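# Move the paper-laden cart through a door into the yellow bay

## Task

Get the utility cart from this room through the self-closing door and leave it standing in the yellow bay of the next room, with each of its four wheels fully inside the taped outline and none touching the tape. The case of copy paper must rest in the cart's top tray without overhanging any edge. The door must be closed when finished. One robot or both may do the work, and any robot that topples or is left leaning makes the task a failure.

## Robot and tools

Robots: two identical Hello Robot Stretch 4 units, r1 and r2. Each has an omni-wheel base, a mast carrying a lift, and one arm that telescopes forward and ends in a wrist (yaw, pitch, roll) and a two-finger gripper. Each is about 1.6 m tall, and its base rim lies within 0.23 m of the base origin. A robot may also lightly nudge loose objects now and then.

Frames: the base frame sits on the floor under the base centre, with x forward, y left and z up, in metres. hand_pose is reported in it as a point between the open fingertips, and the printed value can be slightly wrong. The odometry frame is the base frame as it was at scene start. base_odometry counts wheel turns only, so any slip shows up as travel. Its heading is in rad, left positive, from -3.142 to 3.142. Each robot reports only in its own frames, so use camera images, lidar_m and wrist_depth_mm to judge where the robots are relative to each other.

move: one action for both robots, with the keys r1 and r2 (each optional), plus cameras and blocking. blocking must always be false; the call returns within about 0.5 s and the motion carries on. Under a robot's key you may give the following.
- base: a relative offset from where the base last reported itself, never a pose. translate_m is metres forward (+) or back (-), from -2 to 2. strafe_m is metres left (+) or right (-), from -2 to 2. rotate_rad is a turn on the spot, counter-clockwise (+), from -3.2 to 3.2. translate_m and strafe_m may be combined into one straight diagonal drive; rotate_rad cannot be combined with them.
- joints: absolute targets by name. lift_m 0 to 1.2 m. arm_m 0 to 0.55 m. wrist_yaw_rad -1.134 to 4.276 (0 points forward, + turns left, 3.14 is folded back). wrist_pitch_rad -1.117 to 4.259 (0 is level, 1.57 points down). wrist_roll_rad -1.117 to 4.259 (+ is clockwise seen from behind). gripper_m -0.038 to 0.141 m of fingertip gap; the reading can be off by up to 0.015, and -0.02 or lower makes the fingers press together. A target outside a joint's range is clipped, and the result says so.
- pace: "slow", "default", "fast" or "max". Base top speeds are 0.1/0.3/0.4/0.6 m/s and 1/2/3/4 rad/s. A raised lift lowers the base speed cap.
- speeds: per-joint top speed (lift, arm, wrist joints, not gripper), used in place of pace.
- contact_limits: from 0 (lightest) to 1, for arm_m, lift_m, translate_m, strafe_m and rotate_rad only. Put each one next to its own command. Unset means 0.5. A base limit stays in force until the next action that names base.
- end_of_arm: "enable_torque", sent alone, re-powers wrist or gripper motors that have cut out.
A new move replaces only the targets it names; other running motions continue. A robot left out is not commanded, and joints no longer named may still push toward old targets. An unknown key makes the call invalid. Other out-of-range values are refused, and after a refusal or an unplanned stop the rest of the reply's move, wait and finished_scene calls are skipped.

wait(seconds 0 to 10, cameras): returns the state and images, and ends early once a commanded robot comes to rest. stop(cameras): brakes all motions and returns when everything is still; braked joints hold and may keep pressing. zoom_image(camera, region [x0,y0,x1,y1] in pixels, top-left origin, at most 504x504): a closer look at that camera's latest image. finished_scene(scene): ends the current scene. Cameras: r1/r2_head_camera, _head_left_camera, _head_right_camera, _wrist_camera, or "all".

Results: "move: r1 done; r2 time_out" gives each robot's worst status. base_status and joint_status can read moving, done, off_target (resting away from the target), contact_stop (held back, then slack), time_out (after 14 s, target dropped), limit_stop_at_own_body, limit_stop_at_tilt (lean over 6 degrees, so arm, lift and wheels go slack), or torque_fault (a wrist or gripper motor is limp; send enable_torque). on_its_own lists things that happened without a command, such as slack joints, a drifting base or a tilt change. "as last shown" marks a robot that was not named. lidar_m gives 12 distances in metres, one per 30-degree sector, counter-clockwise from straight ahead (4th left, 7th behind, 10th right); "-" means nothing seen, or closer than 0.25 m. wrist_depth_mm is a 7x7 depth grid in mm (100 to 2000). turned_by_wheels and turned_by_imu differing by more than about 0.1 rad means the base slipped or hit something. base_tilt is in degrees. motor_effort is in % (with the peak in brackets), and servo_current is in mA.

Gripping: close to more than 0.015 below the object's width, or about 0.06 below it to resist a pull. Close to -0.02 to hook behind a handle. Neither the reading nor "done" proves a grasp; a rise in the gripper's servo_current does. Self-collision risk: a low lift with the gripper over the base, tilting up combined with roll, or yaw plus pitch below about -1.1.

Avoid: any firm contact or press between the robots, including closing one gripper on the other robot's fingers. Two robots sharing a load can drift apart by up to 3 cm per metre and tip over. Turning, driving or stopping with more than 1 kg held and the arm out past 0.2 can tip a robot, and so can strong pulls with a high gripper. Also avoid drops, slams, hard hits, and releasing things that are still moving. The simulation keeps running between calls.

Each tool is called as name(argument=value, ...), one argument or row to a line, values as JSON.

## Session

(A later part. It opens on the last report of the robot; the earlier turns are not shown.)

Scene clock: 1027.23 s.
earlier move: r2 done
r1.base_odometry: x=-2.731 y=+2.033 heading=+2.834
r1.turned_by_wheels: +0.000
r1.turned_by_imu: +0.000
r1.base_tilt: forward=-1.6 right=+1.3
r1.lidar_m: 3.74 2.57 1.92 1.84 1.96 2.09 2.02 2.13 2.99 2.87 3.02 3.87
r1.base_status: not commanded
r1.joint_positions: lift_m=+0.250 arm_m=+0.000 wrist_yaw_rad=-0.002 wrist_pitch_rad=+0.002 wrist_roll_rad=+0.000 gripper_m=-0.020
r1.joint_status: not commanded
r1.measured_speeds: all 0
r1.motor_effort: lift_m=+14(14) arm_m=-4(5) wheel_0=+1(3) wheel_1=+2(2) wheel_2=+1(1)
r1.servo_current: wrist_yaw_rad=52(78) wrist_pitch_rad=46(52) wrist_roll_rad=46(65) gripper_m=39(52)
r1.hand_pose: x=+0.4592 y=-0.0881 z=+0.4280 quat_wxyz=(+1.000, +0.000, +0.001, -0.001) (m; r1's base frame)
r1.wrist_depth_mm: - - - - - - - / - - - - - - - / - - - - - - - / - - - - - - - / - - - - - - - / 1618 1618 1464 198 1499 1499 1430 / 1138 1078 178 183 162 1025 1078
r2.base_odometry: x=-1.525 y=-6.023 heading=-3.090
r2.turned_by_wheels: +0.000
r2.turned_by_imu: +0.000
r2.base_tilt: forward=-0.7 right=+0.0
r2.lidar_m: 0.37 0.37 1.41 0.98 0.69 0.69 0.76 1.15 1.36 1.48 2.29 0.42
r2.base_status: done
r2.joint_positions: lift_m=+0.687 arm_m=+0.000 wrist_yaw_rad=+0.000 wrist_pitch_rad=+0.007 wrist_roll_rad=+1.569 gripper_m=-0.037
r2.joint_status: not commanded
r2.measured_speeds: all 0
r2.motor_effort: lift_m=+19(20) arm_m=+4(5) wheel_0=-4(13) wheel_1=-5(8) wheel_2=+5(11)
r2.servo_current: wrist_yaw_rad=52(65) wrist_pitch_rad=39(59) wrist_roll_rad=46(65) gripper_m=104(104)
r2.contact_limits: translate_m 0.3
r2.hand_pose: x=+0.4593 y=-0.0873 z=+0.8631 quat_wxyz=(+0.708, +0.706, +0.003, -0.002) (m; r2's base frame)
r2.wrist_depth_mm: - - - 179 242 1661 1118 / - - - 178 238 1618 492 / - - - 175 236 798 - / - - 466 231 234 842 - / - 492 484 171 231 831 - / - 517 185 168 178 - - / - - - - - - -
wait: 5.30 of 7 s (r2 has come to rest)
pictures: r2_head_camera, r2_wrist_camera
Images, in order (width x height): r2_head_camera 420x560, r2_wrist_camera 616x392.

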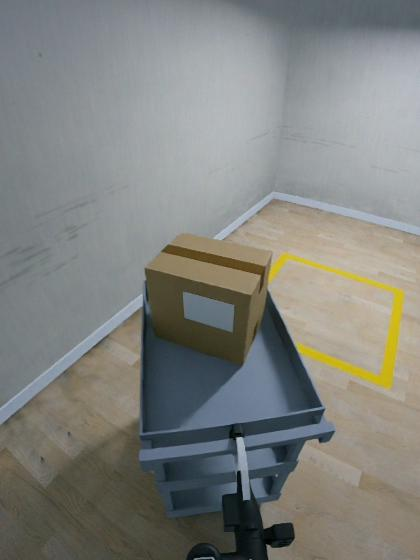

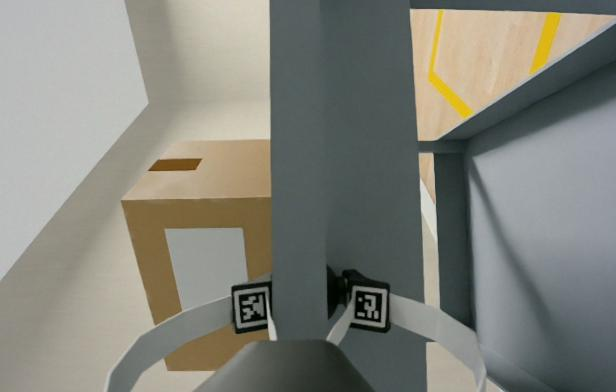

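move(
  blocking=false,
  r2={"base":{"translate_m":0.04,"strafe_m":0.26},"pace":"slow","contact_limits":{"translate_m":0.3}},
  cameras=[],
)

wait(
  seconds=5,
  cameras=[],
)

move(
  blocking=false,
  r2={"base":{"rotate_rad":-0.234},"pace":"slow"},
  cameras=[],
)

wait(
  seconds=3,
  cameras=["r2_wrist_camera"],
)

move(
  blocking=false,
  r2={"base":{"translate_m":0.04,"strafe_m":0.26},"pace":"slow","contact_limits":{"translate_m":0.3}},
  cameras=[],
)

wait(
  seconds=5,
  cameras=[],
)

move(
  blocking=false,
  r2={"base":{"rotate_rad":-0.234},"pace":"slow"},
  cameras=[],
)

wait(
  seconds=3,
  cameras=["r2_wrist_camera"],
)

move(
  blocking=false,
  r2={"base":{"translate_m":0.04,"strafe_m":0.26},"pace":"slow","contact_limits":{"translate_m":0.3}},
  cameras=[],
)

wait(
  seconds=5,
  cameras=[],
)

move(
  blocking=false,
  r2={"base":{"rotate_rad":-0.234},"pace":"slow"},
  cameras=[],
)

wait(
  seconds=3,
  cameras=["r2_head_camera","r2_wrist_camera"],
)

Scene clock: 1044.93 s.
move: r2 moving
r1: as last shown
r1.lidar_m: 3.76 2.60 1.90 1.85 1.93 2.11 2.01 2.16 2.96 2.88 3.00 3.87
r1.motor_effort: lift_m=+14(14) arm_m=-4(5) wheel_0=+2(2) wheel_1=+2(2) wheel_2=+1(1)
r1.servo_current: wrist_yaw_rad=46(59) wrist_pitch_rad=46(46) wrist_roll_rad=46(59) gripper_m=39(52)
r1.wrist_depth_mm: - - - - - - - / - - - - - - - / - - - - - - - / - - - - - - - / - - - - - - - / 1576 1618 1499 198 1537 1499 1430 / 1160 1060 179 183 162 1025 1078
r2.base_odometry: x=-1.526 y=-6.036 heading=-3.091
r2.turned_by_wheels: -0.001
r2.turned_by_imu: -0.001
r2.base_tilt: forward=-0.7 right=+0.1
r2.lidar_m: 0.39 0.39 1.41 0.99 0.70 0.70 0.75 1.12 1.39 1.52 2.27 0.43
r2.base_status: translate_m moving; strafe_m moving
r2.joint_positions: lift_m=+0.687 arm_m=+0.000 wrist_yaw_rad=-0.003 wrist_pitch_rad=+0.007 wrist_roll_rad=+1.569 gripper_m=-0.037
r2.joint_status: not commanded
r2.measured_speeds: translate_m=+0.008 strafe_m=+0.052 rotate_rad=+0.002 lift_m=+0.000 arm_m=+0.000 wrist_yaw_rad=-0.008 wrist_pitch_rad=+0.000 wrist_roll_rad=+0.000
r2.motor_effort: lift_m=+19(20) arm_m=+4(5) wheel_0=-8(12) wheel_1=+7(9) wheel_2=-9(9)
r2.servo_current: wrist_yaw_rad=46(52) wrist_pitch_rad=46(52) wrist_roll_rad=39(59) gripper_m=91(104)
r2.contact_limits: translate_m 0.3
r2.hand_pose: x=+0.4590 y=-0.0883 z=+0.8631 quat_wxyz=(+0.708, +0.706, +0.001, -0.004) (m; r2's base frame)
r2.wrist_depth_mm: - - - 180 244 1661 1138 / - - - 178 240 1618 488 / - - - 175 236 809 - / - - 462 230 233 831 - / - 488 484 171 230 820 - / - 517 185 168 177 - - / - - 564 - - - -
pictures: none
No camera images: "cameras" was empty.

Scene clock: 1048.27 s.
earlier move: r2 done
r1.base_odometry: x=-2.731 y=+2.033 heading=+2.834
r1.turned_by_wheels: +0.000
r1.turned_by_imu: +0.000
r1.base_tilt: forward=-1.5 right=+1.3
r1.lidar_m: 3.74 2.61 1.90 1.85 1.94 2.11 2.02 2.16 2.96 2.88 3.01 3.87
r1.base_status: not commanded
r1.joint_positions: lift_m=+0.250 arm_m=+0.000 wrist_yaw_rad=-0.002 wrist_pitch_rad=+0.002 wrist_roll_rad=+0.000 gripper_m=-0.020
r1.joint_status: not commanded
r1.measured_speeds: all 0
r1.motor_effort: lift_m=+13(14) arm_m=-4(5) wheel_0=+2(2) wheel_1=+2(2) wheel_2=+1(1)
r1.servo_current: wrist_yaw_rad=46(65) wrist_pitch_rad=39(52) wrist_roll_rad=33(78) gripper_m=46(52)
r1.hand_pose: x=+0.4592 y=-0.0881 z=+0.4280 quat_wxyz=(+1.000, +0.000, +0.001, -0.001) (m; r1's base frame)
r1.wrist_depth_mm: - - - - - - - / - - - - - - - / - - - - - - - / - - - - - - - / - - - - - - - / 1661 1661 1430 198 1537 1499 1499 / 1138 1078 179 183 162 1025 1060
r2.base_odometry: x=-1.551 y=-6.284 heading=-3.091
r2.turned_by_wheels: +0.000
r2.turned_by_imu: +0.000
r2.base_tilt: forward=-0.7 right=+0.0
r2.lidar_m: 0.41 0.51 1.18 0.81 0.61 0.55 0.65 0.94 1.60 1.73 2.63 0.39
r2.base_status: done
r2.joint_positions: lift_m=+0.687 arm_m=+0.000 wrist_yaw_rad=-0.003 wrist_pitch_rad=+0.007 wrist_roll_rad=+1.569 gripper_m=-0.037
r2.joint_status: not commanded
r2.measured_speeds: all 0
r2.motor_effort: lift_m=+19(20) arm_m=+4(5) wheel_0=-4(12) wheel_1=+4(9) wheel_2=-9(11)
r2.servo_current: wrist_yaw_rad=33(65) wrist_pitch_rad=52(59) wrist_roll_rad=52(78) gripper_m=98(111)
r2.contact_limits: translate_m 0.3
r2.hand_pose: x=+0.4590 y=-0.0884 z=+0.8631 quat_wxyz=(+0.708, +0.706, +0.001, -0.004) (m; r2's base frame)
r2.wrist_depth_mm: - - 535 - 182 - - / - 455 439 132 192 - - / - 449 439 140 203 - - / - 549 521 148 214 - - / - - 603 155 222 - - / - - 183 164 178 564 504 / - - - - - - 449
wait: 3.33 of 5 s (r2 has come to rest)
pictures: none
No camera images: "cameras" was empty.

Scene clock: 1048.77 s.
move: r2 moving
r1: as last shown
r1.base_tilt: forward=-1.6 right=+1.3
r1.lidar_m: 3.73 2.59 1.93 1.84 1.95 2.08 2.02 2.15 2.97 2.89 3.03 3.87
r1.motor_effort: lift_m=+14(14) arm_m=-4(5) wheel_0=+2(2) wheel_1=+2(2) wheel_2=+1(1)
r1.servo_current: wrist_yaw_rad=39(52) wrist_pitch_rad=39(46) wrist_roll_rad=59(65) gripper_m=39(46)
r1.wrist_depth_mm: - - - - - - - / - - - - - - - / - - - - - - - / - - - - - - - / - - - - - - - / 1618 1618 1499 198 1537 1499 1464 / 1138 1060 178 183 162 1025 1078
r2.base_odometry: x=-1.551 y=-6.284 heading=+3.069
r2.turned_by_wheels: -0.123
r2.turned_by_imu: -0.120
r2.base_tilt: forward=-0.7 right=+0.1
r2.lidar_m: 0.42 0.43 1.17 0.95 0.65 0.54 0.61 0.85 1.59 1.65 2.32 0.42
r2.base_status: rotate_rad moving
r2.joint_positions: lift_m=+0.687 arm_m=+0.000 wrist_yaw_rad=+0.004 wrist_pitch_rad=+0.007 wrist_roll_rad=+1.569 gripper_m=-0.037
r2.joint_status: not commanded
r2.measured_speeds: translate_m=+0.001 strafe_m=-0.001 rotate_rad=-0.474 lift_m=+0.000 arm_m=+0.000 wrist_yaw_rad=+0.000 wrist_pitch_rad=+0.000 wrist_roll_rad=+0.000
r2.motor_effort: lift_m=+19(20) arm_m=+4(4) wheel_0=+7(12) wheel_1=+7(10) wheel_2=+10(11)
r2.servo_current: wrist_yaw_rad=52(59) wrist_pitch_rad=46(52) wrist_roll_rad=46(52) gripper_m=98(104)
r2.hand_pose: x=+0.4596 y=-0.0863 z=+0.8631 quat_wxyz=(+0.708, +0.706, +0.004, -0.001) (m; r2's base frame)
r2.wrist_depth_mm: - - - 145 201 1537 - / - - 535 148 207 - - / - 449 445 152 213 798 - / - - 480 157 219 820 - / - 574 564 163 225 - - / - - 183 167 178 - - / - - - - - 134 484
pictures: none
No camera images: "cameras" was empty.

Scene clock: 1049.53 s.
earlier move: r2 done
r1.base_odometry: x=-2.731 y=+2.033 heading=+2.834
r1.turned_by_wheels: +0.000
r1.turned_by_imu: +0.000
r1.base_tilt: forward=-1.6 right=+1.3
r1.lidar_m: 3.73 2.61 1.92 1.85 1.95 2.09 2.02 2.15 2.97 2.85 2.99 3.86
r1.base_status: not commanded
r1.joint_positions: lift_m=+0.250 arm_m=+0.000 wrist_yaw_rad=-0.002 wrist_pitch_rad=+0.002 wrist_roll_rad=+0.000 gripper_m=-0.020
r1.joint_status: not commanded
r1.measured_speeds: all 0
r1.motor_effort: lift_m=+14(14) arm_m=-4(5) wheel_0=+2(2) wheel_1=+2(2) wheel_2=+1(1)
r1.servo_current: wrist_yaw_rad=52(59) wrist_pitch_rad=39(46) wrist_roll_rad=39(65) gripper_m=46(52)
r1.hand_pose: x=+0.4592 y=-0.0881 z=+0.4280 quat_wxyz=(+1.000, +0.000, +0.001, -0.001) (m; r1's base frame)
r1.wrist_depth_mm: - - - - - - - / - - - - - - - / - - - - - - - / - - - - - - - / - - - - - - - / 1537 1576 1464 198 1537 1537 1499 / 1138 1060 178 183 161 1025 1060
r2.base_odometry: x=-1.551 y=-6.284 heading=+2.960
r2.turned_by_wheels: -0.109
r2.turned_by_imu: -0.106
r2.base_tilt: forward=-0.6 right=+0.0
r2.lidar_m: 0.38 0.39 1.16 1.09 0.69 0.54 0.56 0.75 1.59 1.63 2.01 0.41
r2.base_status: done
r2.joint_positions: lift_m=+0.687 arm_m=+0.000 wrist_yaw_rad=+0.003 wrist_pitch_rad=+0.007 wrist_roll_rad=+1.569 gripper_m=-0.037
r2.joint_status: not commanded
r2.measured_speeds: all 0
r2.motor_effort: lift_m=+19(20) arm_m=+4(4) wheel_0=+5(12) wheel_1=+3(10) wheel_2=+6(11)
r2.servo_current: wrist_yaw_rad=39(59) wrist_pitch_rad=52(52) wrist_roll_rad=39(59) gripper_m=104(104)
r2.hand_pose: x=+0.4595 y=-0.0866 z=+0.8631 quat_wxyz=(+0.708, +0.706, +0.003, -0.001) (m; r2's base frame)
r2.wrist_depth_mm: - - - 172 234 1661 1138 / - - - 171 232 1618 - / - - 585 170 232 788 - / - 484 455 170 230 831 - / - - 496 169 230 831 - / - 539 186 168 178 - - / - - - - - - -
wait: 0.77 of 3 s (r2 has come to rest)
pictures: r2_wrist_camera
Images, in order (width x height): r2_wrist_camera 616x392.

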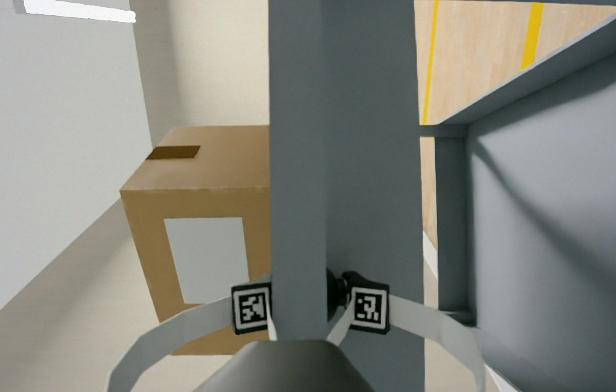

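Scene clock: 1050.03 s.
move: r2 moving
r1: as last shown
r1.lidar_m: 3.73 2.60 1.89 1.85 1.96 2.10 2.01 2.13 2.96 2.87 3.02 3.87
r1.motor_effort: lift_m=+14(14) arm_m=-4(5) wheel_0=+1(2) wheel_1=+2(2) wheel_2=+1(1)
r1.servo_current: wrist_yaw_rad=39(59) wrist_pitch_rad=39(52) wrist_roll_rad=39(59) gripper_m=46(46)
r1.wrist_depth_mm: - - - - - - - / - - - - - - - / - - - - - - - / - - - - - - - / - - - - - - - / 1618 1661 1464 197 1537 1499 1464 / 1138 1098 178 183 162 1008 1042
r2.base_odometry: x=-1.555 y=-6.297 heading=+2.959
r2.turned_by_wheels: -0.001
r2.turned_by_imu: -0.001
r2.base_tilt: forward=-0.7 right=+0.1
r2.lidar_m: 0.37 0.40 1.18 1.07 0.68 0.55 0.57 0.76 1.57 1.65 2.02 0.42
r2.base_status: translate_m moving; strafe_m moving
r2.joint_positions: lift_m=+0.687 arm_m=+0.000 wrist_yaw_rad=+0.000 wrist_pitch_rad=+0.007 wrist_roll_rad=+1.569 gripper_m=-0.037
r2.joint_status: not commanded
r2.measured_speeds: translate_m=+0.008 strafe_m=+0.051 rotate_rad=-0.004 lift_m=+0.000 arm_m=+0.000 wrist_yaw_rad=-0.027 wrist_pitch_rad=+0.000 wrist_roll_rad=+0.000
r2.motor_effort: lift_m=+19(20) arm_m=+4(4) wheel_0=-9(10) wheel_1=+9(9) wheel_2=-8(8)
r2.servo_current: wrist_yaw_rad=46(52) wrist_pitch_rad=52(59) wrist_roll_rad=46(59) gripper_m=98(104)
r2.contact_limits: translate_m 0.3
r2.hand_pose: x=+0.4593 y=-0.0874 z=+0.8631 quat_wxyz=(+0.708, +0.706, +0.002, -0.002) (m; r2's base frame)
r2.wrist_depth_mm: - - - 174 236 1618 1138 / - - - 173 234 1661 - / - - 603 171 232 798 - / - 492 462 171 232 831 - / - - 492 170 229 831 - / - 539 185 168 178 - - / - - - - - - -
pictures: none
No camera images: "cameras" was empty.

Scene clock: 1053.37 s.
earlier move: r2 done
r1.base_odometry: x=-2.731 y=+2.033 heading=+2.834
r1.turned_by_wheels: +0.000
r1.turned_by_imu: +0.000
r1.base_tilt: forward=-1.6 right=+1.3
r1.lidar_m: 3.74 2.59 1.93 1.85 1.94 2.10 2.01 2.13 2.97 2.88 3.01 3.87
r1.base_status: not commanded
r1.joint_positions: lift_m=+0.250 arm_m=+0.000 wrist_yaw_rad=-0.002 wrist_pitch_rad=+0.002 wrist_roll_rad=+0.000 gripper_m=-0.020
r1.joint_status: not commanded
r1.measured_speeds: all 0
r1.motor_effort: lift_m=+13(14) arm_m=-4(5) wheel_0=+2(2) wheel_1=+2(2) wheel_2=+1(1)
r1.servo_current: wrist_yaw_rad=59(78) wrist_pitch_rad=46(52) wrist_roll_rad=46(72) gripper_m=39(52)
r1.hand_pose: x=+0.4592 y=-0.0881 z=+0.4280 quat_wxyz=(+1.000, +0.000, +0.001, -0.001) (m; r1's base frame)
r1.wrist_depth_mm: - - - - - - - / - - - - - - - / - - - - - - - / - - - - - - - / - - - - - - - / 1576 1661 1464 198 1576 1499 1430 / 1160 1078 178 183 161 1025 1042
r2.base_odometry: x=-1.637 y=-6.533 heading=+2.959
r2.turned_by_wheels: +0.000
r2.turned_by_imu: +0.000
r2.base_tilt: forward=-0.7 right=+0.1
r2.lidar_m: 0.40 0.51 0.92 0.94 0.62 0.55 0.53 0.69 1.45 1.86 2.40 0.40
r2.base_status: done
r2.joint_positions: lift_m=+0.687 arm_m=+0.000 wrist_yaw_rad=-0.004 wrist_pitch_rad=+0.007 wrist_roll_rad=+1.569 gripper_m=-0.037
r2.joint_status: not commanded
r2.measured_speeds: all 0
r2.motor_effort: lift_m=+20(20) arm_m=+4(4) wheel_0=-3(12) wheel_1=+4(9) wheel_2=-9(11)
r2.servo_current: wrist_yaw_rad=59(59) wrist_pitch_rad=46(59) wrist_roll_rad=39(72) gripper_m=91(111)
r2.contact_limits: translate_m 0.3
r2.hand_pose: x=+0.4589 y=-0.0885 z=+0.8631 quat_wxyz=(+0.708, +0.706, +0.001, -0.004) (m; r2's base frame)
r2.wrist_depth_mm: - - 530 - 182 - - / - 455 436 132 191 - - / - 449 439 140 203 - - / - - 517 148 213 - - / - - 603 155 223 - - / - - 182 163 177 559 504 / - - - - - - 455
wait: 3.33 of 5 s (r2 has come to rest)
pictures: none
No camera images: "cameras" was empty.

Scene clock: 1053.87 s.
move: r2 moving
r1: as last shown
r1.lidar_m: 3.73 2.60 1.90 1.82 1.95 2.12 2.00 2.14 2.97 2.88 3.00 3.86
r1.motor_effort: lift_m=+14(14) arm_m=-4(5) wheel_0=+2(2) wheel_1=+2(2) wheel_2=+1(1)
r1.servo_current: wrist_yaw_rad=39(72) wrist_pitch_rad=46(52) wrist_roll_rad=59(65) gripper_m=39(46)
r1.wrist_depth_mm: - - - - - - - / - - - - - - - / - - - - - - - / - - - - - - - / - - - - - - - / 1661 1618 1464 198 1499 1499 1464 / 1118 1098 179 183 162 1008 1042
r2.base_odometry: x=-1.638 y=-6.533 heading=+2.835
r2.turned_by_wheels: -0.124
r2.turned_by_imu: -0.120
r2.base_tilt: forward=-0.7 right=+0.1
r2.lidar_m: 0.41 0.45 0.93 0.93 0.68 0.55 0.53 0.57 1.04 1.86 2.16 0.40
r2.base_status: rotate_rad moving
r2.joint_positions: lift_m=+0.687 arm_m=+0.000 wrist_yaw_rad=+0.004 wrist_pitch_rad=+0.007 wrist_roll_rad=+1.569 gripper_m=-0.037
r2.joint_status: not commanded
r2.measured_speeds: translate_m=+0.002 strafe_m=-0.001 rotate_rad=-0.479 lift_m=+0.000 arm_m=+0.000 wrist_yaw_rad=+0.000 wrist_pitch_rad=+0.000 wrist_roll_rad=+0.000
r2.motor_effort: lift_m=+19(20) arm_m=+4(4) wheel_0=+9(14) wheel_1=+6(11) wheel_2=+11(11)
r2.servo_current: wrist_yaw_rad=46(52) wrist_pitch_rad=52(52) wrist_roll_rad=59(59) gripper_m=98(104)
r2.hand_pose: x=+0.4596 y=-0.0863 z=+0.8631 quat_wxyz=(+0.708, +0.706, +0.004, -0.001) (m; r2's base frame)
r2.wrist_depth_mm: - - - 145 202 1499 - / - - 539 149 207 768 - / - 452 445 153 213 809 - / - 504 480 158 219 831 - / - - 554 163 225 - - / - - 183 167 178 - - / - - - - - 134 484
pictures: none
No camera images: "cameras" was empty.

Scene clock: 1054.63 s.
earlier move: r2 done
r1.base_odometry: x=-2.731 y=+2.033 heading=+2.834
r1.turned_by_wheels: +0.000
r1.turned_by_imu: +0.000
r1.base_tilt: forward=-1.6 right=+1.3
r1.lidar_m: 3.73 2.59 1.92 1.84 1.96 2.10 2.02 2.15 2.98 2.87 3.02 3.87
r1.base_status: not commanded
r1.joint_positions: lift_m=+0.250 arm_m=+0.000 wrist_yaw_rad=-0.002 wrist_pitch_rad=+0.002 wrist_roll_rad=+0.000 gripper_m=-0.020
r1.joint_status: not commanded
r1.measured_speeds: all 0
r1.motor_effort: lift_m=+14(14) arm_m=-4(5) wheel_0=+2(2) wheel_1=+2(2) wheel_2=+1(1)
r1.servo_current: wrist_yaw_rad=46(72) wrist_pitch_rad=39(52) wrist_roll_rad=52(65) gripper_m=39(46)
r1.hand_pose: x=+0.4592 y=-0.0881 z=+0.4280 quat_wxyz=(+1.000, +0.000, +0.001, -0.001) (m; r1's base frame)
r1.wrist_depth_mm: - - - - - - - / - - - - - - - / - - - - - - - / - - - - - - - / - - - - - - - / 1618 1618 1430 198 1537 1537 1430 / 1138 1078 178 183 162 1025 1042
r2.base_odometry: x=-1.638 y=-6.533 heading=+2.726
r2.turned_by_wheels: -0.109
r2.turned_by_imu: -0.106
r2.base_tilt: forward=-0.6 right=+0.1
r2.lidar_m: 0.38 0.39 0.96 0.93 0.72 0.55 0.54 0.56 0.95 1.85 2.04 0.44
r2.base_status: done
r2.joint_positions: lift_m=+0.687 arm_m=+0.000 wrist_yaw_rad=+0.003 wrist_pitch_rad=+0.007 wrist_roll_rad=+1.569 gripper_m=-0.037
r2.joint_status: not commanded
r2.measured_speeds: all 0
r2.motor_effort: lift_m=+19(20) arm_m=+4(4) wheel_0=+7(14) wheel_1=+3(11) wheel_2=+6(11)
r2.servo_current: wrist_yaw_rad=52(59) wrist_pitch_rad=52(52) wrist_roll_rad=46(59) gripper_m=104(104)
r2.hand_pose: x=+0.4595 y=-0.0865 z=+0.8631 quat_wxyz=(+0.708, +0.706, +0.004, -0.001) (m; r2's base frame)
r2.wrist_depth_mm: - - - 170 230 1661 1160 / - - - 170 230 1618 - / - - 574 169 230 809 - / - 477 459 169 229 842 - / - - 496 168 230 831 - / - - 184 168 178 - - / - - - - - - -
wait: 0.77 of 3 s (r2 has come to rest)
pictures: r2_wrist_camera
Images, in order (width x height): r2_wrist_camera 616x392.

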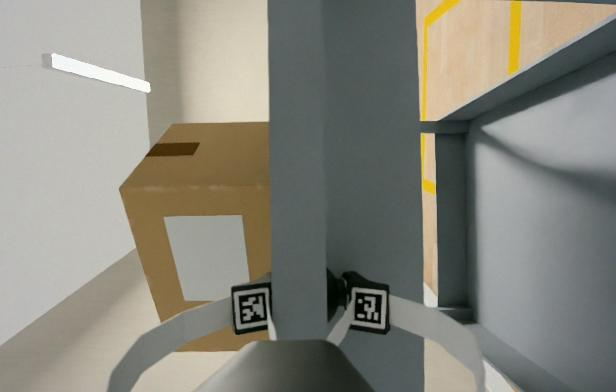

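Scene clock: 1055.13 s.
move: r2 moving
r1: as last shown
r1.lidar_m: 3.75 2.59 1.91 1.86 1.94 2.07 2.01 2.16 2.99 2.87 3.01 3.86
r1.servo_current: wrist_yaw_rad=46(65) wrist_pitch_rad=39(46) wrist_roll_rad=46(65) gripper_m=46(46)
r1.wrist_depth_mm: - - - - - - - / - - - - - - - / - - - - - - - / - - - - - - - / - - - - - - - / 1576 1576 1430 198 1499 1464 1464 / 1138 1078 178 183 162 1008 1060
r2.base_odometry: x=-1.644 y=-6.544 heading=+2.726
r2.turned_by_wheels: -0.001
r2.turned_by_imu: -0.001
r2.base_tilt: forward=-0.7 right=+0.1
r2.lidar_m: 0.40 0.37 0.93 0.90 0.71 0.55 0.54 0.56 0.94 1.87 2.08 0.43
r2.base_status: translate_m moving; strafe_m moving
r2.joint_positions: lift_m=+0.687 arm_m=+0.000 wrist_yaw_rad=+0.000 wrist_pitch_rad=+0.007 wrist_roll_rad=+1.569 gripper_m=-0.037
r2.joint_status: not commanded
r2.measured_speeds: translate_m=+0.007 strafe_m=+0.051 rotate_rad=-0.002 lift_m=+0.000 arm_m=+0.000 wrist_yaw_rad=-0.028 wrist_pitch_rad=+0.000 wrist_roll_rad=+0.000
r2.motor_effort: lift_m=+20(20) arm_m=+4(4) wheel_0=-10(10) wheel_1=+8(9) wheel_2=-7(7)
r2.servo_current: wrist_yaw_rad=46(52) wrist_pitch_rad=52(52) wrist_roll_rad=39(59) gripper_m=104(104)
r2.contact_limits: translate_m 0.3
r2.hand_pose: x=+0.4593 y=-0.0873 z=+0.8631 quat_wxyz=(+0.708, +0.706, +0.003, -0.002) (m; r2's base frame)
r2.wrist_depth_mm: - - - 172 234 1708 1118 / - - - 171 232 1661 - / - - 585 170 231 798 - / - 484 462 170 231 831 - / - - 500 169 230 831 - / - - 186 168 178 - - / - - - - - - -
pictures: none
No camera images: "cameras" was empty.

Scene clock: 1058.47 s.
earlier move: r2 done
r1.base_odometry: x=-2.731 y=+2.033 heading=+2.834
r1.turned_by_wheels: +0.000
r1.turned_by_imu: +0.000
r1.base_tilt: forward=-1.6 right=+1.3
r1.lidar_m: 3.74 2.60 1.92 1.85 1.93 2.09 2.00 2.14 2.99 2.89 3.01 3.87
r1.base_status: not commanded
r1.joint_positions: lift_m=+0.250 arm_m=+0.000 wrist_yaw_rad=-0.002 wrist_pitch_rad=+0.002 wrist_roll_rad=+0.000 gripper_m=-0.020
r1.joint_status: not commanded
r1.measured_speeds: all 0
r1.motor_effort: lift_m=+14(14) arm_m=-4(5) wheel_0=+2(2) wheel_1=+2(2) wheel_2=+1(1)
r1.servo_current: wrist_yaw_rad=59(72) wrist_pitch_rad=39(52) wrist_roll_rad=39(65) gripper_m=46(52)
r1.hand_pose: x=+0.4592 y=-0.0881 z=+0.4280 quat_wxyz=(+1.000, +0.000, +0.001, -0.001) (m; r1's base frame)
r1.wrist_depth_mm: - - - - - - - / - - - - - - - / - - - - - - - / - - - - - - - / - - - - - - - / 1618 1618 1464 198 1537 1537 1430 / 1138 1078 178 184 162 991 1060
r2.base_odometry: x=-1.779 y=-6.754 heading=+2.726
r2.turned_by_wheels: +0.000
r2.turned_by_imu: +0.000
r2.base_tilt: forward=-0.7 right=+0.1
r2.lidar_m: 0.40 0.48 0.68 0.66 0.73 0.57 0.57 0.61 0.95 2.12 2.32 0.39
r2.base_status: done
r2.joint_positions: lift_m=+0.687 arm_m=+0.000 wrist_yaw_rad=-0.003 wrist_pitch_rad=+0.007 wrist_roll_rad=+1.569 gripper_m=-0.037
r2.joint_status: not commanded
r2.measured_speeds: all 0
r2.motor_effort: lift_m=+19(20) arm_m=+4(4) wheel_0=-4(11) wheel_1=+5(9) wheel_2=-9(11)
r2.servo_current: wrist_yaw_rad=52(65) wrist_pitch_rad=52(59) wrist_roll_rad=46(65) gripper_m=98(111)
r2.contact_limits: translate_m 0.3
r2.hand_pose: x=+0.4590 y=-0.0884 z=+0.8631 quat_wxyz=(+0.708, +0.706, +0.001, -0.004) (m; r2's base frame)
r2.wrist_depth_mm: - - 549 130 185 - - / - 462 449 135 193 - - / - 445 436 141 204 - - / - - 508 149 213 - - / - - 615 156 221 - - / - - 183 164 177 1499 - / - - - - - 135 469
wait: 3.33 of 5 s (r2 has come to rest)
pictures: none
No camera images: "cameras" was empty.

Scene clock: 1058.97 s.
move: r2 moving
r1: as last shown
r1.lidar_m: 3.74 2.60 1.93 1.84 1.95 2.09 2.01 2.15 2.98 2.88 3.02 3.87
r1.motor_effort: lift_m=+14(14) arm_m=-4(4) wheel_0=+2(2) wheel_1=+2(2) wheel_2=+1(1)
r1.servo_current: wrist_yaw_rad=59(59) wrist_pitch_rad=39(46) wrist_roll_rad=65(65) gripper_m=39(46)
r1.wrist_depth_mm: - - - - - - - / - - - - - - - / - - - - - - - / - - - - - - - / - - - - - - - / 1576 1618 1499 198 1499 1537 1499 / 1138 1060 179 183 162 1025 1025
r2.base_odometry: x=-1.779 y=-6.754 heading=+2.602
r2.turned_by_wheels: -0.124
r2.turned_by_imu: -0.120
r2.base_tilt: forward=-0.7 right=+0.1
r2.lidar_m: 0.40 0.44 0.70 0.66 0.70 0.57 0.55 0.61 0.75 2.11 2.20 0.42
r2.base_status: rotate_rad moving
r2.joint_positions: lift_m=+0.687 arm_m=+0.000 wrist_yaw_rad=+0.004 wrist_pitch_rad=+0.007 wrist_roll_rad=+1.569 gripper_m=-0.037
r2.joint_status: not commanded
r2.measured_speeds: translate_m=+0.002 strafe_m=+0.001 rotate_rad=-0.475 lift_m=+0.000 arm_m=+0.000 wrist_yaw_rad=+0.000 wrist_pitch_rad=+0.000 wrist_roll_rad=+0.000
r2.motor_effort: lift_m=+19(20) arm_m=+4(4) wheel_0=+10(12) wheel_1=+7(9) wheel_2=+11(11)
r2.servo_current: wrist_yaw_rad=46(59) wrist_pitch_rad=46(52) wrist_roll_rad=46(52) gripper_m=104(104)
r2.hand_pose: x=+0.4596 y=-0.0863 z=+0.8631 quat_wxyz=(+0.708, +0.706, +0.004, -0.001) (m; r2's base frame)
r2.wrist_depth_mm: - - - 147 205 1499 - / - - 569 151 210 788 - / - 469 445 154 214 809 - / - 500 473 158 220 820 - / - - 544 163 226 - - / - - 185 167 178 - - / - - - - - 135 480
pictures: none
No camera images: "cameras" was empty.

Scene clock: 1059.73 s.
earlier move: r2 done
r1.base_odometry: x=-2.731 y=+2.033 heading=+2.834
r1.turned_by_wheels: +0.000
r1.turned_by_imu: +0.000
r1.base_tilt: forward=-1.6 right=+1.3
r1.lidar_m: 3.73 2.57 1.90 1.84 1.94 2.10 2.02 2.16 2.97 2.88 3.03 3.87
r1.base_status: not commanded
r1.joint_positions: lift_m=+0.250 arm_m=+0.000 wrist_yaw_rad=-0.002 wrist_pitch_rad=+0.002 wrist_roll_rad=+0.000 gripper_m=-0.020
r1.joint_status: not commanded
r1.measured_speeds: all 0
r1.motor_effort: lift_m=+14(14) arm_m=-4(5) wheel_0=+1(2) wheel_1=+2(2) wheel_2=+1(1)
r1.servo_current: wrist_yaw_rad=52(65) wrist_pitch_rad=39(52) wrist_roll_rad=59(65) gripper_m=39(46)
r1.hand_pose: x=+0.4592 y=-0.0881 z=+0.4280 quat_wxyz=(+1.000, +0.000, +0.001, -0.001) (m; r1's base frame)
r1.wrist_depth_mm: - - - - - - - / - - - - - - - / - - - - - - - / - - - - - - - / - - - - - - - / 1576 1618 1464 198 1618 1499 1464 / 1138 1060 178 184 161 1008 1060
r2.base_odometry: x=-1.779 y=-6.754 heading=+2.493
r2.turned_by_wheels: -0.109
r2.turned_by_imu: -0.106
r2.base_tilt: forward=-0.7 right=+0.1
r2.lidar_m: 0.38 0.41 0.73 0.66 0.69 0.62 0.56 0.57 0.68 1.68 2.19 0.43
r2.base_status: done
r2.joint_positions: lift_m=+0.687 arm_m=+0.000 wrist_yaw_rad=+0.003 wrist_pitch_rad=+0.007 wrist_roll_rad=+1.569 gripper_m=-0.037
r2.joint_status: not commanded
r2.measured_speeds: all 0
r2.motor_effort: lift_m=+19(20) arm_m=+4(4) wheel_0=+6(12) wheel_1=+5(9) wheel_2=+6(11)
r2.servo_current: wrist_yaw_rad=46(59) wrist_pitch_rad=52(52) wrist_roll_rad=46(52) gripper_m=91(104)
r2.hand_pose: x=+0.4595 y=-0.0866 z=+0.8631 quat_wxyz=(+0.708, +0.706, +0.004, -0.001) (m; r2's base frame)
r2.wrist_depth_mm: - - - 170 231 1661 1118 / - - - 170 230 1618 - / - - 580 169 231 809 - / - - 459 169 229 842 - / - - 492 169 229 842 - / - - 186 168 178 - - / - - - - - 134 -
wait: 0.77 of 3 s (r2 has come to rest)
pictures: r2_head_camera, r2_wrist_camera
Images, in order (width x height): r2_head_camera 420x560, r2_wrist_camera 616x392.

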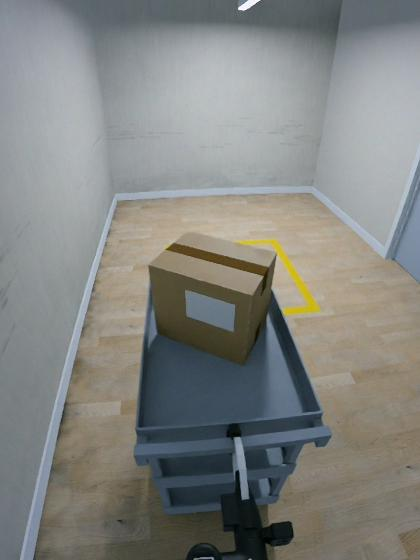

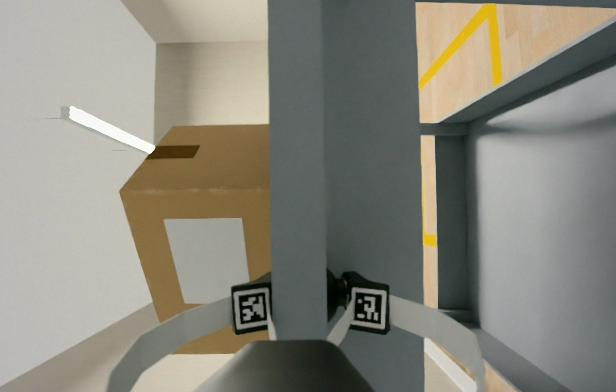

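move(
  blocking=false,
  r2={"base":{"translate_m":0.04,"strafe_m":0.27},"pace":"slow","contact_limits":{"translate_m":0.3}},
  cameras=[],
)

wait(
  seconds=5,
  cameras=[],
)

move(
  blocking=false,
  r2={"base":{"rotate_rad":-0.245},"pace":"slow"},
  cameras=[],
)

wait(
  seconds=3,
  cameras=["r2_head_camera","r2_wrist_camera"],
)

move(
  blocking=false,
  r2={"base":{"translate_m":0.15},"pace":"slow","contact_limits":{"translate_m":0.3}},
  cameras=[],
)

wait(
  seconds=5,
  cameras=["r2_head_camera","r2_wrist_camera"],
)

Scene clock: 1094.53 s.
move: r2 moving
r1: as last shown
r1.lidar_m: 3.71 2.60 1.92 1.86 1.93 2.11 2.01 2.14 2.97 2.88 3.01 3.88
r1.motor_effort: lift_m=+14(14) arm_m=-4(5) wheel_0=+2(2) wheel_1=+2(2) wheel_2=+1(1)
r1.servo_current: wrist_yaw_rad=46(59) wrist_pitch_rad=46(46) wrist_roll_rad=46(65) gripper_m=39(46)
r1.wrist_depth_mm: - - - - - - - / - - - - - - - / - - - - - - - / - - - - - - - / - - - - - - - / 1618 1618 1464 198 1499 1499 1499 / 1160 1078 179 183 162 1008 1060
r2.base_odometry: x=-1.788 y=-6.764 heading=+2.492
r2.turned_by_wheels: -0.001
r2.turned_by_imu: +0.000
r2.base_tilt: forward=-0.6 right=+0.1
r2.lidar_m: 0.39 0.41 0.72 0.64 0.67 0.59 0.56 0.57 0.70 1.67 2.19 0.41
r2.base_status: translate_m moving; strafe_m moving
r2.joint_positions: lift_m=+0.687 arm_m=+0.000 wrist_yaw_rad=+0.000 wrist_pitch_rad=+0.007 wrist_roll_rad=+1.569 gripper_m=-0.037
r2.joint_status: not commanded
r2.measured_speeds: translate_m=+0.008 strafe_m=+0.050 rotate_rad=-0.003 lift_m=+0.000 arm_m=+0.000 wrist_yaw_rad=-0.028 wrist_pitch_rad=+0.000 wrist_roll_rad=+0.000
r2.motor_effort: lift_m=+19(19) arm_m=+4(4) wheel_0=-9(9) wheel_1=+9(9) wheel_2=-7(7)
r2.servo_current: wrist_yaw_rad=39(59) wrist_pitch_rad=46(52) wrist_roll_rad=46(52) gripper_m=91(111)
r2.contact_limits: translate_m 0.3
r2.hand_pose: x=+0.4593 y=-0.0873 z=+0.8631 quat_wxyz=(+0.708, +0.706, +0.003, -0.002) (m; r2's base frame)
r2.wrist_depth_mm: - - - 172 235 1661 1160 / - - - 171 233 1808 - / - - 603 170 232 809 - / - - 462 170 231 831 - / - - 492 169 229 842 - / - - 185 168 178 - - / - - 585 - - 135 -
pictures: none
No camera images: "cameras" was empty.

Scene clock: 1097.97 s.
earlier move: r2 done
r1.base_odometry: x=-2.731 y=+2.033 heading=+2.834
r1.turned_by_wheels: +0.000
r1.turned_by_imu: +0.000
r1.base_tilt: forward=-1.6 right=+1.3
r1.lidar_m: 3.74 2.59 1.92 1.85 1.95 2.09 2.01 2.16 2.96 2.89 3.01 3.86
r1.base_status: not commanded
r1.joint_positions: lift_m=+0.250 arm_m=+0.000 wrist_yaw_rad=-0.002 wrist_pitch_rad=+0.002 wrist_roll_rad=+0.000 gripper_m=-0.020
r1.joint_status: not commanded
r1.measured_speeds: all 0
r1.motor_effort: lift_m=+14(14) arm_m=-4(5) wheel_0=+2(2) wheel_1=+2(2) wheel_2=+1(1)
r1.servo_current: wrist_yaw_rad=46(72) wrist_pitch_rad=39(52) wrist_roll_rad=46(72) gripper_m=39(52)
r1.hand_pose: x=+0.4592 y=-0.0881 z=+0.4280 quat_wxyz=(+1.000, +0.000, +0.001, -0.001) (m; r1's base frame)
r1.wrist_depth_mm: - - - - - - - / - - - - - - - / - - - - - - - / - - - - - - - / - - - - - - - / 1661 1576 1430 199 1499 1537 1499 / 1138 1078 179 183 162 1025 1060
r2.base_odometry: x=-1.974 y=-6.945 heading=+2.492
r2.turned_by_wheels: +0.000
r2.turned_by_imu: +0.000
r2.base_tilt: forward=-0.7 right=+0.1
r2.lidar_m: 0.39 0.46 0.45 0.37 0.41 0.56 0.62 0.62 0.79 1.85 2.44 0.39
r2.base_status: done
r2.joint_positions: lift_m=+0.687 arm_m=+0.000 wrist_yaw_rad=-0.004 wrist_pitch_rad=+0.007 wrist_roll_rad=+1.569 gripper_m=-0.037
r2.joint_status: not commanded
r2.measured_speeds: all 0
r2.motor_effort: lift_m=+19(20) arm_m=+4(4) wheel_0=-2(13) wheel_1=+4(10) wheel_2=-9(11)
r2.servo_current: wrist_yaw_rad=46(59) wrist_pitch_rad=52(52) wrist_roll_rad=46(59) gripper_m=104(111)
r2.contact_limits: translate_m 0.3
r2.hand_pose: x=+0.4590 y=-0.0885 z=+0.8631 quat_wxyz=(+0.708, +0.706, +0.001, -0.004) (m; r2's base frame)
r2.wrist_depth_mm: - - 539 - 183 - - / - 469 452 134 192 - - / - 442 436 140 204 - - / - - 512 148 213 - - / - - 615 156 221 - - / - - 184 164 179 1576 - / - - - - - 1308 466
wait: 3.43 of 5 s (r2 has come to rest)
pictures: none
No camera images: "cameras" was empty.

Scene clock: 1098.47 s.
move: r2 moving
r1: as last shown
r1.lidar_m: 3.72 2.60 1.88 1.83 1.95 2.09 1.99 2.17 2.98 2.87 2.99 3.86
r1.motor_effort: lift_m=+13(14) arm_m=-4(5) wheel_0=+1(2) wheel_1=+2(2) wheel_2=+1(1)
r1.servo_current: wrist_yaw_rad=52(72) wrist_pitch_rad=39(46) wrist_roll_rad=59(72) gripper_m=39(46)
r1.wrist_depth_mm: - - - - - - - / - - - - - - - / - - - - - - - / - - - - - - - / - - - - - - - / 1618 1661 1464 198 1499 1537 1430 / 1138 1060 179 184 162 1008 1060
r2.base_odometry: x=-1.974 y=-6.945 heading=+2.369
r2.turned_by_wheels: -0.124
r2.turned_by_imu: -0.120
r2.base_tilt: forward=-0.6 right=+0.0
r2.lidar_m: 0.39 0.43 0.46 0.40 0.40 0.48 0.62 0.61 0.77 1.37 2.40 0.38
r2.base_status: rotate_rad moving
r2.joint_positions: lift_m=+0.687 arm_m=+0.000 wrist_yaw_rad=+0.004 wrist_pitch_rad=+0.007 wrist_roll_rad=+1.569 gripper_m=-0.037
r2.joint_status: not commanded
r2.measured_speeds: translate_m=+0.002 strafe_m=-0.001 rotate_rad=-0.486 lift_m=+0.000 arm_m=+0.000 wrist_yaw_rad=+0.000 wrist_pitch_rad=+0.000 wrist_roll_rad=+0.000
r2.motor_effort: lift_m=+19(20) arm_m=+3(4) wheel_0=+10(13) wheel_1=+7(11) wheel_2=+12(12)
r2.servo_current: wrist_yaw_rad=52(59) wrist_pitch_rad=52(52) wrist_roll_rad=59(65) gripper_m=98(104)
r2.hand_pose: x=+0.4596 y=-0.0863 z=+0.8631 quat_wxyz=(+0.708, +0.706, +0.004, -0.001) (m; r2's base frame)
r2.wrist_depth_mm: - - - 146 202 1430 - / - - 559 151 208 768 - / - 462 442 153 213 798 - / - 504 480 157 220 820 - / - - 554 163 226 - - / - - 185 167 178 - - / - - - - - 1464 477
pictures: none
No camera images: "cameras" was empty.

Scene clock: 1099.27 s.
earlier move: r2 done
r1.base_odometry: x=-2.731 y=+2.033 heading=+2.834
r1.turned_by_wheels: +0.000
r1.turned_by_imu: +0.000
r1.base_tilt: forward=-1.6 right=+1.2
r1.lidar_m: 3.75 2.58 1.92 1.82 1.95 2.10 2.02 2.17 2.96 2.88 3.01 3.86
r1.base_status: not commanded
r1.joint_positions: lift_m=+0.250 arm_m=+0.000 wrist_yaw_rad=-0.002 wrist_pitch_rad=+0.002 wrist_roll_rad=+0.000 gripper_m=-0.020
r1.joint_status: not commanded
r1.measured_speeds: all 0
r1.motor_effort: lift_m=+14(14) arm_m=-4(5) wheel_0=+2(2) wheel_1=+2(2) wheel_2=+1(1)
r1.servo_current: wrist_yaw_rad=39(72) wrist_pitch_rad=39(52) wrist_roll_rad=46(72) gripper_m=46(46)
r1.hand_pose: x=+0.4592 y=-0.0881 z=+0.4280 quat_wxyz=(+1.000, +0.000, +0.001, -0.001) (m; r1's base frame)
r1.wrist_depth_mm: - - - - - - - / - - - - - - - / - - - - - - - / - - - - - - - / - - - - - - - / 1618 1576 1499 198 1499 1464 1499 / 1160 1078 179 183 161 1008 1078
r2.base_odometry: x=-1.974 y=-6.945 heading=+2.249
r2.turned_by_wheels: -0.120
r2.turned_by_imu: -0.116
r2.base_tilt: forward=-0.7 right=+0.1
r2.lidar_m: 0.37 0.40 0.53 0.42 0.40 0.46 0.63 0.62 0.70 1.14 2.39 0.43
r2.base_status: done
r2.joint_positions: lift_m=+0.687 arm_m=+0.000 wrist_yaw_rad=+0.003 wrist_pitch_rad=+0.007 wrist_roll_rad=+1.569 gripper_m=-0.037
r2.joint_status: not commanded
r2.measured_speeds: all 0
r2.motor_effort: lift_m=+19(20) arm_m=-4(4) wheel_0=+6(13) wheel_1=+4(11) wheel_2=+8(12)
r2.servo_current: wrist_yaw_rad=52(59) wrist_pitch_rad=52(52) wrist_roll_rad=52(65) gripper_m=98(104)
r2.hand_pose: x=+0.4596 y=-0.0864 z=+0.8631 quat_wxyz=(+0.708, +0.706, +0.004, -0.001) (m; r2's base frame)
r2.wrist_depth_mm: - - - 173 236 1618 1138 / - - - 172 235 1661 - / - - 609 171 232 798 - / - 500 466 171 231 842 - / - - 488 170 230 831 - / - - 185 168 178 - - / - - 585 - 228 134 -
wait: 0.80 of 3 s (r2 has come to rest)
pictures: r2_head_camera, r2_wrist_camera
Images, in order (width x height): r2_head_camera 420x560, r2_wrist_camera 616x392.

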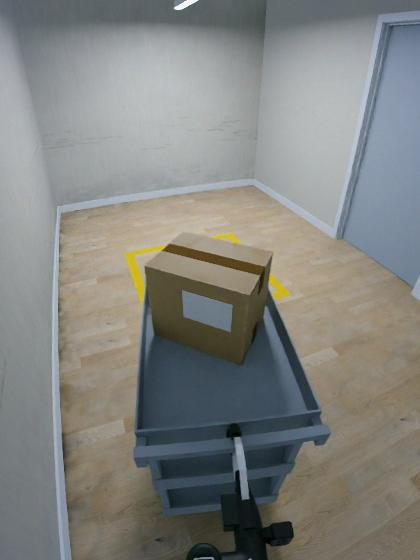

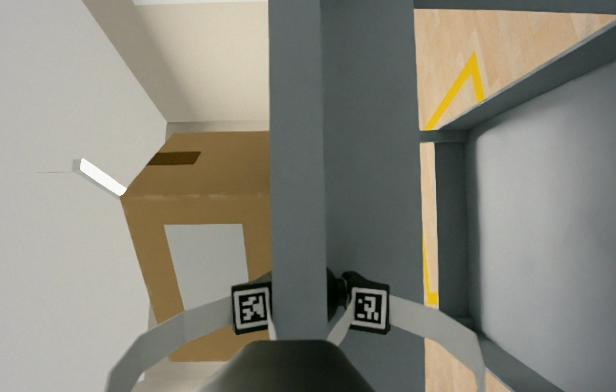

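Scene clock: 1099.77 s.
move: r2 moving
r1: as last shown
r1.base_tilt: forward=-1.6 right=+1.3
r1.lidar_m: 3.73 2.62 1.92 1.84 1.94 2.09 2.01 2.16 2.97 2.87 3.01 3.85
r1.motor_effort: lift_m=+13(14) arm_m=-4(5) wheel_0=+2(2) wheel_1=+2(2) wheel_2=+1(1)
r1.servo_current: wrist_yaw_rad=39(65) wrist_pitch_rad=46(46) wrist_roll_rad=52(52) gripper_m=46(46)
r1.wrist_depth_mm: - - - - - - - / - - - - - - - / - - - - - - - / - - - - - - - / - - - - - - - / 1618 1661 1499 198 1537 1499 1430 / 1160 1060 179 183 162 1008 1060
r2.base_odometry: x=-1.981 y=-6.936 heading=+2.249
r2.turned_by_wheels: +0.000
r2.turned_by_imu: +0.000
r2.base_tilt: forward=-0.7 right=+0.1
r2.lidar_m: 0.38 0.38 0.51 0.39 0.42 0.46 0.65 0.63 0.72 1.12 2.38 0.44
r2.base_status: translate_m moving
r2.joint_positions: lift_m=+0.687 arm_m=+0.000 wrist_yaw_rad=+0.001 wrist_pitch_rad=+0.007 wrist_roll_rad=+1.569 gripper_m=-0.037
r2.joint_status: not commanded
r2.measured_speeds: translate_m=+0.048 strafe_m=+0.000 rotate_rad=-0.003 lift_m=+0.000 arm_m=+0.000 wrist_yaw_rad=-0.018 wrist_pitch_rad=+0.000 wrist_roll_rad=+0.000
r2.motor_effort: lift_m=+19(20) arm_m=-4(4) wheel_0=+10(11) wheel_1=+8(9) wheel_2=-10(11)
r2.servo_current: wrist_yaw_rad=46(59) wrist_pitch_rad=46(52) wrist_roll_rad=52(59) gripper_m=91(104)
r2.contact_limits: translate_m 0.3
r2.hand_pose: x=+0.4594 y=-0.0871 z=+0.8631 quat_wxyz=(+0.708, +0.706, +0.003, -0.002) (m; r2's base frame)
r2.wrist_depth_mm: - - - 176 238 1661 1160 / - - - 175 236 1618 535 / - - 647 172 234 788 - / - - 459 231 231 842 - / - - 484 170 229 820 - / - - 185 167 178 - - / - - 574 - 226 135 -
pictures: none
No camera images: "cameras" was empty.

Scene clock: 1102.07 s.
earlier move: r2 done
r1.base_odometry: x=-2.731 y=+2.033 heading=+2.834
r1.turned_by_wheels: +0.000
r1.turned_by_imu: +0.000
r1.base_tilt: forward=-1.6 right=+1.2
r1.lidar_m: 3.74 2.58 1.89 1.85 1.93 2.11 2.01 2.15 2.98 2.87 3.03 3.86
r1.base_status: not commanded
r1.joint_positions: lift_m=+0.250 arm_m=+0.000 wrist_yaw_rad=-0.002 wrist_pitch_rad=+0.002 wrist_roll_rad=+0.000 gripper_m=-0.020
r1.joint_status: not commanded
r1.measured_speeds: all 0
r1.motor_effort: lift_m=+14(14) arm_m=-4(5) wheel_0=+2(2) wheel_1=+2(2) wheel_2=+1(1)
r1.servo_current: wrist_yaw_rad=39(72) wrist_pitch_rad=39(52) wrist_roll_rad=52(65) gripper_m=46(52)
r1.hand_pose: x=+0.4592 y=-0.0881 z=+0.4280 quat_wxyz=(+1.000, +0.000, +0.001, -0.001) (m; r1's base frame)
r1.wrist_depth_mm: - - - - - - - / - - - - - - - / - - - - - - - / - - - - - - - / - - - - - - - / 1618 1618 1464 197 1499 1537 1430 / 1160 1060 179 183 161 1008 1042
r2.base_odometry: x=-2.068 y=-6.829 heading=+2.249
r2.turned_by_wheels: +0.000
r2.turned_by_imu: +0.000
r2.base_tilt: forward=-0.6 right=+0.0
r2.lidar_m: 0.40 0.40 0.57 0.47 0.45 0.53 0.74 0.76 0.85 1.37 2.34 0.42
r2.base_status: done
r2.joint_positions: lift_m=+0.687 arm_m=+0.000 wrist_yaw_rad=-0.002 wrist_pitch_rad=+0.007 wrist_roll_rad=+1.569 gripper_m=-0.037
r2.joint_status: not commanded
r2.measured_speeds: all 0
r2.motor_effort: lift_m=+19(20) arm_m=-3(4) wheel_0=+7(11) wheel_1=+4(9) wheel_2=-6(15)
r2.servo_current: wrist_yaw_rad=46(65) wrist_pitch_rad=39(52) wrist_roll_rad=46(65) gripper_m=98(104)
r2.contact_limits: translate_m 0.3
r2.hand_pose: x=+0.4592 y=-0.0879 z=+0.8631 quat_wxyz=(+0.708, +0.706, +0.002, -0.003) (m; r2's base frame)
r2.wrist_depth_mm: - - - 163 222 1618 1118 / - - - 163 224 1618 - / - - 530 164 225 798 - / - 473 452 165 226 831 - / - - 504 167 228 831 - / - - 185 167 178 - - / - - - - 230 1464 -
wait: 2.30 of 5 s (r2 has come to rest)
pictures: r2_head_camera, r2_wrist_camera
Images, in order (width x height): r2_head_camera 420x560, r2_wrist_camera 616x392.

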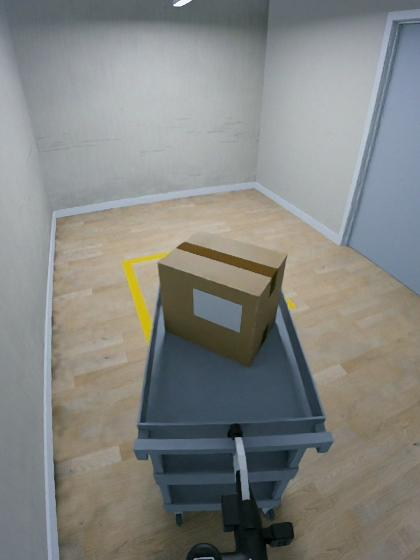

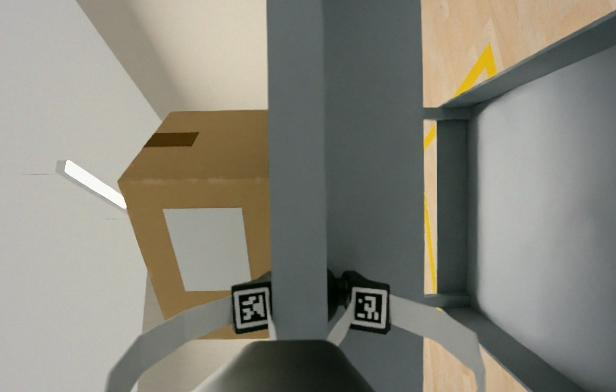

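move(
  blocking=false,
  r2={"base":{"translate_m":0.3,"strafe_m":-0.02},"pace":"slow","contact_limits":{"translate_m":0.3}},
  cameras=[],
)

wait(
  seconds=5,
  cameras=["r2_head_camera"],
)

Scene clock: 1108.43 s.
move: r2 moving
r1: as last shown
r1.base_tilt: forward=-1.6 right=+1.3
r1.lidar_m: 3.73 2.59 1.91 1.84 1.94 2.12 1.99 2.13 2.95 2.87 3.01 3.89
r1.servo_current: wrist_yaw_rad=59(65) wrist_pitch_rad=46(52) wrist_roll_rad=39(72) gripper_m=46(52)
r1.wrist_depth_mm: - - - - - - - / - - - - - - - / - - - - - - - / - - - - - - - / - - - - - - - / 1618 1576 1430 198 1499 1464 1464 / 1160 1078 179 183 162 1008 1060
r2.base_odometry: x=-2.075 y=-6.818 heading=+2.249
r2.turned_by_wheels: +0.000
r2.turned_by_imu: +0.001
r2.base_tilt: forward=-0.7 right=+0.1
r2.lidar_m: 0.39 0.42 0.57 0.47 0.46 0.53 0.80 0.76 0.87 1.41 2.33 0.43
r2.base_status: translate_m moving; strafe_m moving
r2.joint_positions: lift_m=+0.687 arm_m=+0.000 wrist_yaw_rad=-0.002 wrist_pitch_rad=+0.007 wrist_roll_rad=+1.569 gripper_m=-0.037
r2.joint_status: not commanded
r2.measured_speeds: translate_m=+0.049 strafe_m=-0.004 rotate_rad=-0.001 lift_m=+0.000 arm_m=+0.000 wrist_yaw_rad=+0.000 wrist_pitch_rad=+0.000 wrist_roll_rad=+0.000
r2.motor_effort: lift_m=+19(19) arm_m=-4(4) wheel_0=+4(13) wheel_1=+7(7) wheel_2=-11(11)
r2.servo_current: wrist_yaw_rad=39(52) wrist_pitch_rad=46(52) wrist_roll_rad=33(65) gripper_m=98(98)
r2.contact_limits: translate_m 0.3
r2.hand_pose: x=+0.4592 y=-0.0879 z=+0.8631 quat_wxyz=(+0.708, +0.706, +0.002, -0.003) (m; r2's base frame)
r2.wrist_depth_mm: - - - 161 220 1618 1205 / - - - 162 222 1661 - / - - 530 163 224 809 - / - 469 455 165 225 831 - / - - 504 167 227 831 - / - - 185 167 178 - - / - - - - 231 1464 -
pictures: none
No camera images: "cameras" was empty.

Scene clock: 1112.23 s.
earlier move: r2 done
r1.base_odometry: x=-2.731 y=+2.033 heading=+2.834
r1.turned_by_wheels: +0.000
r1.turned_by_imu: +0.000
r1.base_tilt: forward=-1.6 right=+1.2
r1.lidar_m: 3.74 2.61 1.93 1.85 1.97 2.11 2.04 2.17 2.98 2.87 3.02 3.88
r1.base_status: not commanded
r1.joint_positions: lift_m=+0.250 arm_m=+0.000 wrist_yaw_rad=-0.002 wrist_pitch_rad=+0.002 wrist_roll_rad=+0.000 gripper_m=-0.020
r1.joint_status: not commanded
r1.measured_speeds: all 0
r1.motor_effort: lift_m=+14(14) arm_m=-4(5) wheel_0=+2(2) wheel_1=+2(2) wheel_2=+1(1)
r1.servo_current: wrist_yaw_rad=39(72) wrist_pitch_rad=39(52) wrist_roll_rad=39(72) gripper_m=46(52)
r1.hand_pose: x=+0.4592 y=-0.0881 z=+0.4280 quat_wxyz=(+1.000, +0.000, +0.001, -0.001) (m; r1's base frame)
r1.wrist_depth_mm: - - - - - - - / - - - - - - - / - - - - - - - / - - - - - - - / - - - - - - - / 1618 1618 1499 198 1499 1464 1464 / 1138 1078 178 183 162 1025 1060
r2.base_odometry: x=-2.240 y=-6.583 heading=+2.250
r2.turned_by_wheels: +0.000
r2.turned_by_imu: +0.001
r2.base_tilt: forward=-0.7 right=+0.1
r2.lidar_m: 0.40 0.44 0.72 0.57 0.55 0.67 1.05 1.03 1.16 1.91 2.23 0.40
r2.base_status: done
r2.joint_positions: lift_m=+0.687 arm_m=+0.000 wrist_yaw_rad=-0.001 wrist_pitch_rad=+0.007 wrist_roll_rad=+1.569 gripper_m=-0.037
r2.joint_status: not commanded
r2.measured_speeds: all 0
r2.motor_effort: lift_m=+19(20) arm_m=-3(4) wheel_0=+6(13) wheel_1=+4(8) wheel_2=-6(12)
r2.servo_current: wrist_yaw_rad=46(59) wrist_pitch_rad=46(59) wrist_roll_rad=46(65) gripper_m=98(111)
r2.contact_limits: translate_m 0.3
r2.hand_pose: x=+0.4592 y=-0.0878 z=+0.8631 quat_wxyz=(+0.708, +0.706, +0.002, -0.003) (m; r2's base frame)
r2.wrist_depth_mm: - - - 141 198 1537 - / - - 530 146 204 - - / - 449 442 150 210 809 - / - 508 480 156 217 842 - / - - 559 161 224 - - / - - 185 166 178 - - / - - - - - 1576 492
wait: 3.80 of 5 s (r2 has come to rest)
pictures: r2_head_camera
Images, in order (width x height): r2_head_camera 420x560.

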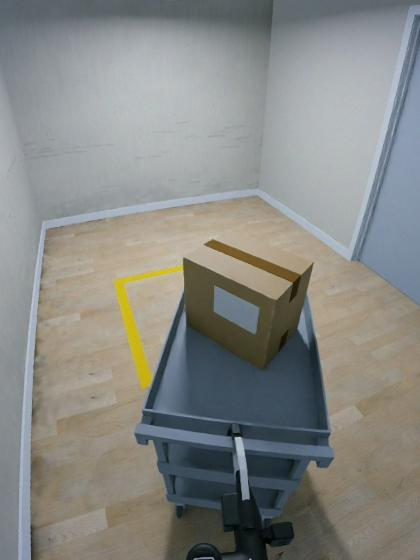

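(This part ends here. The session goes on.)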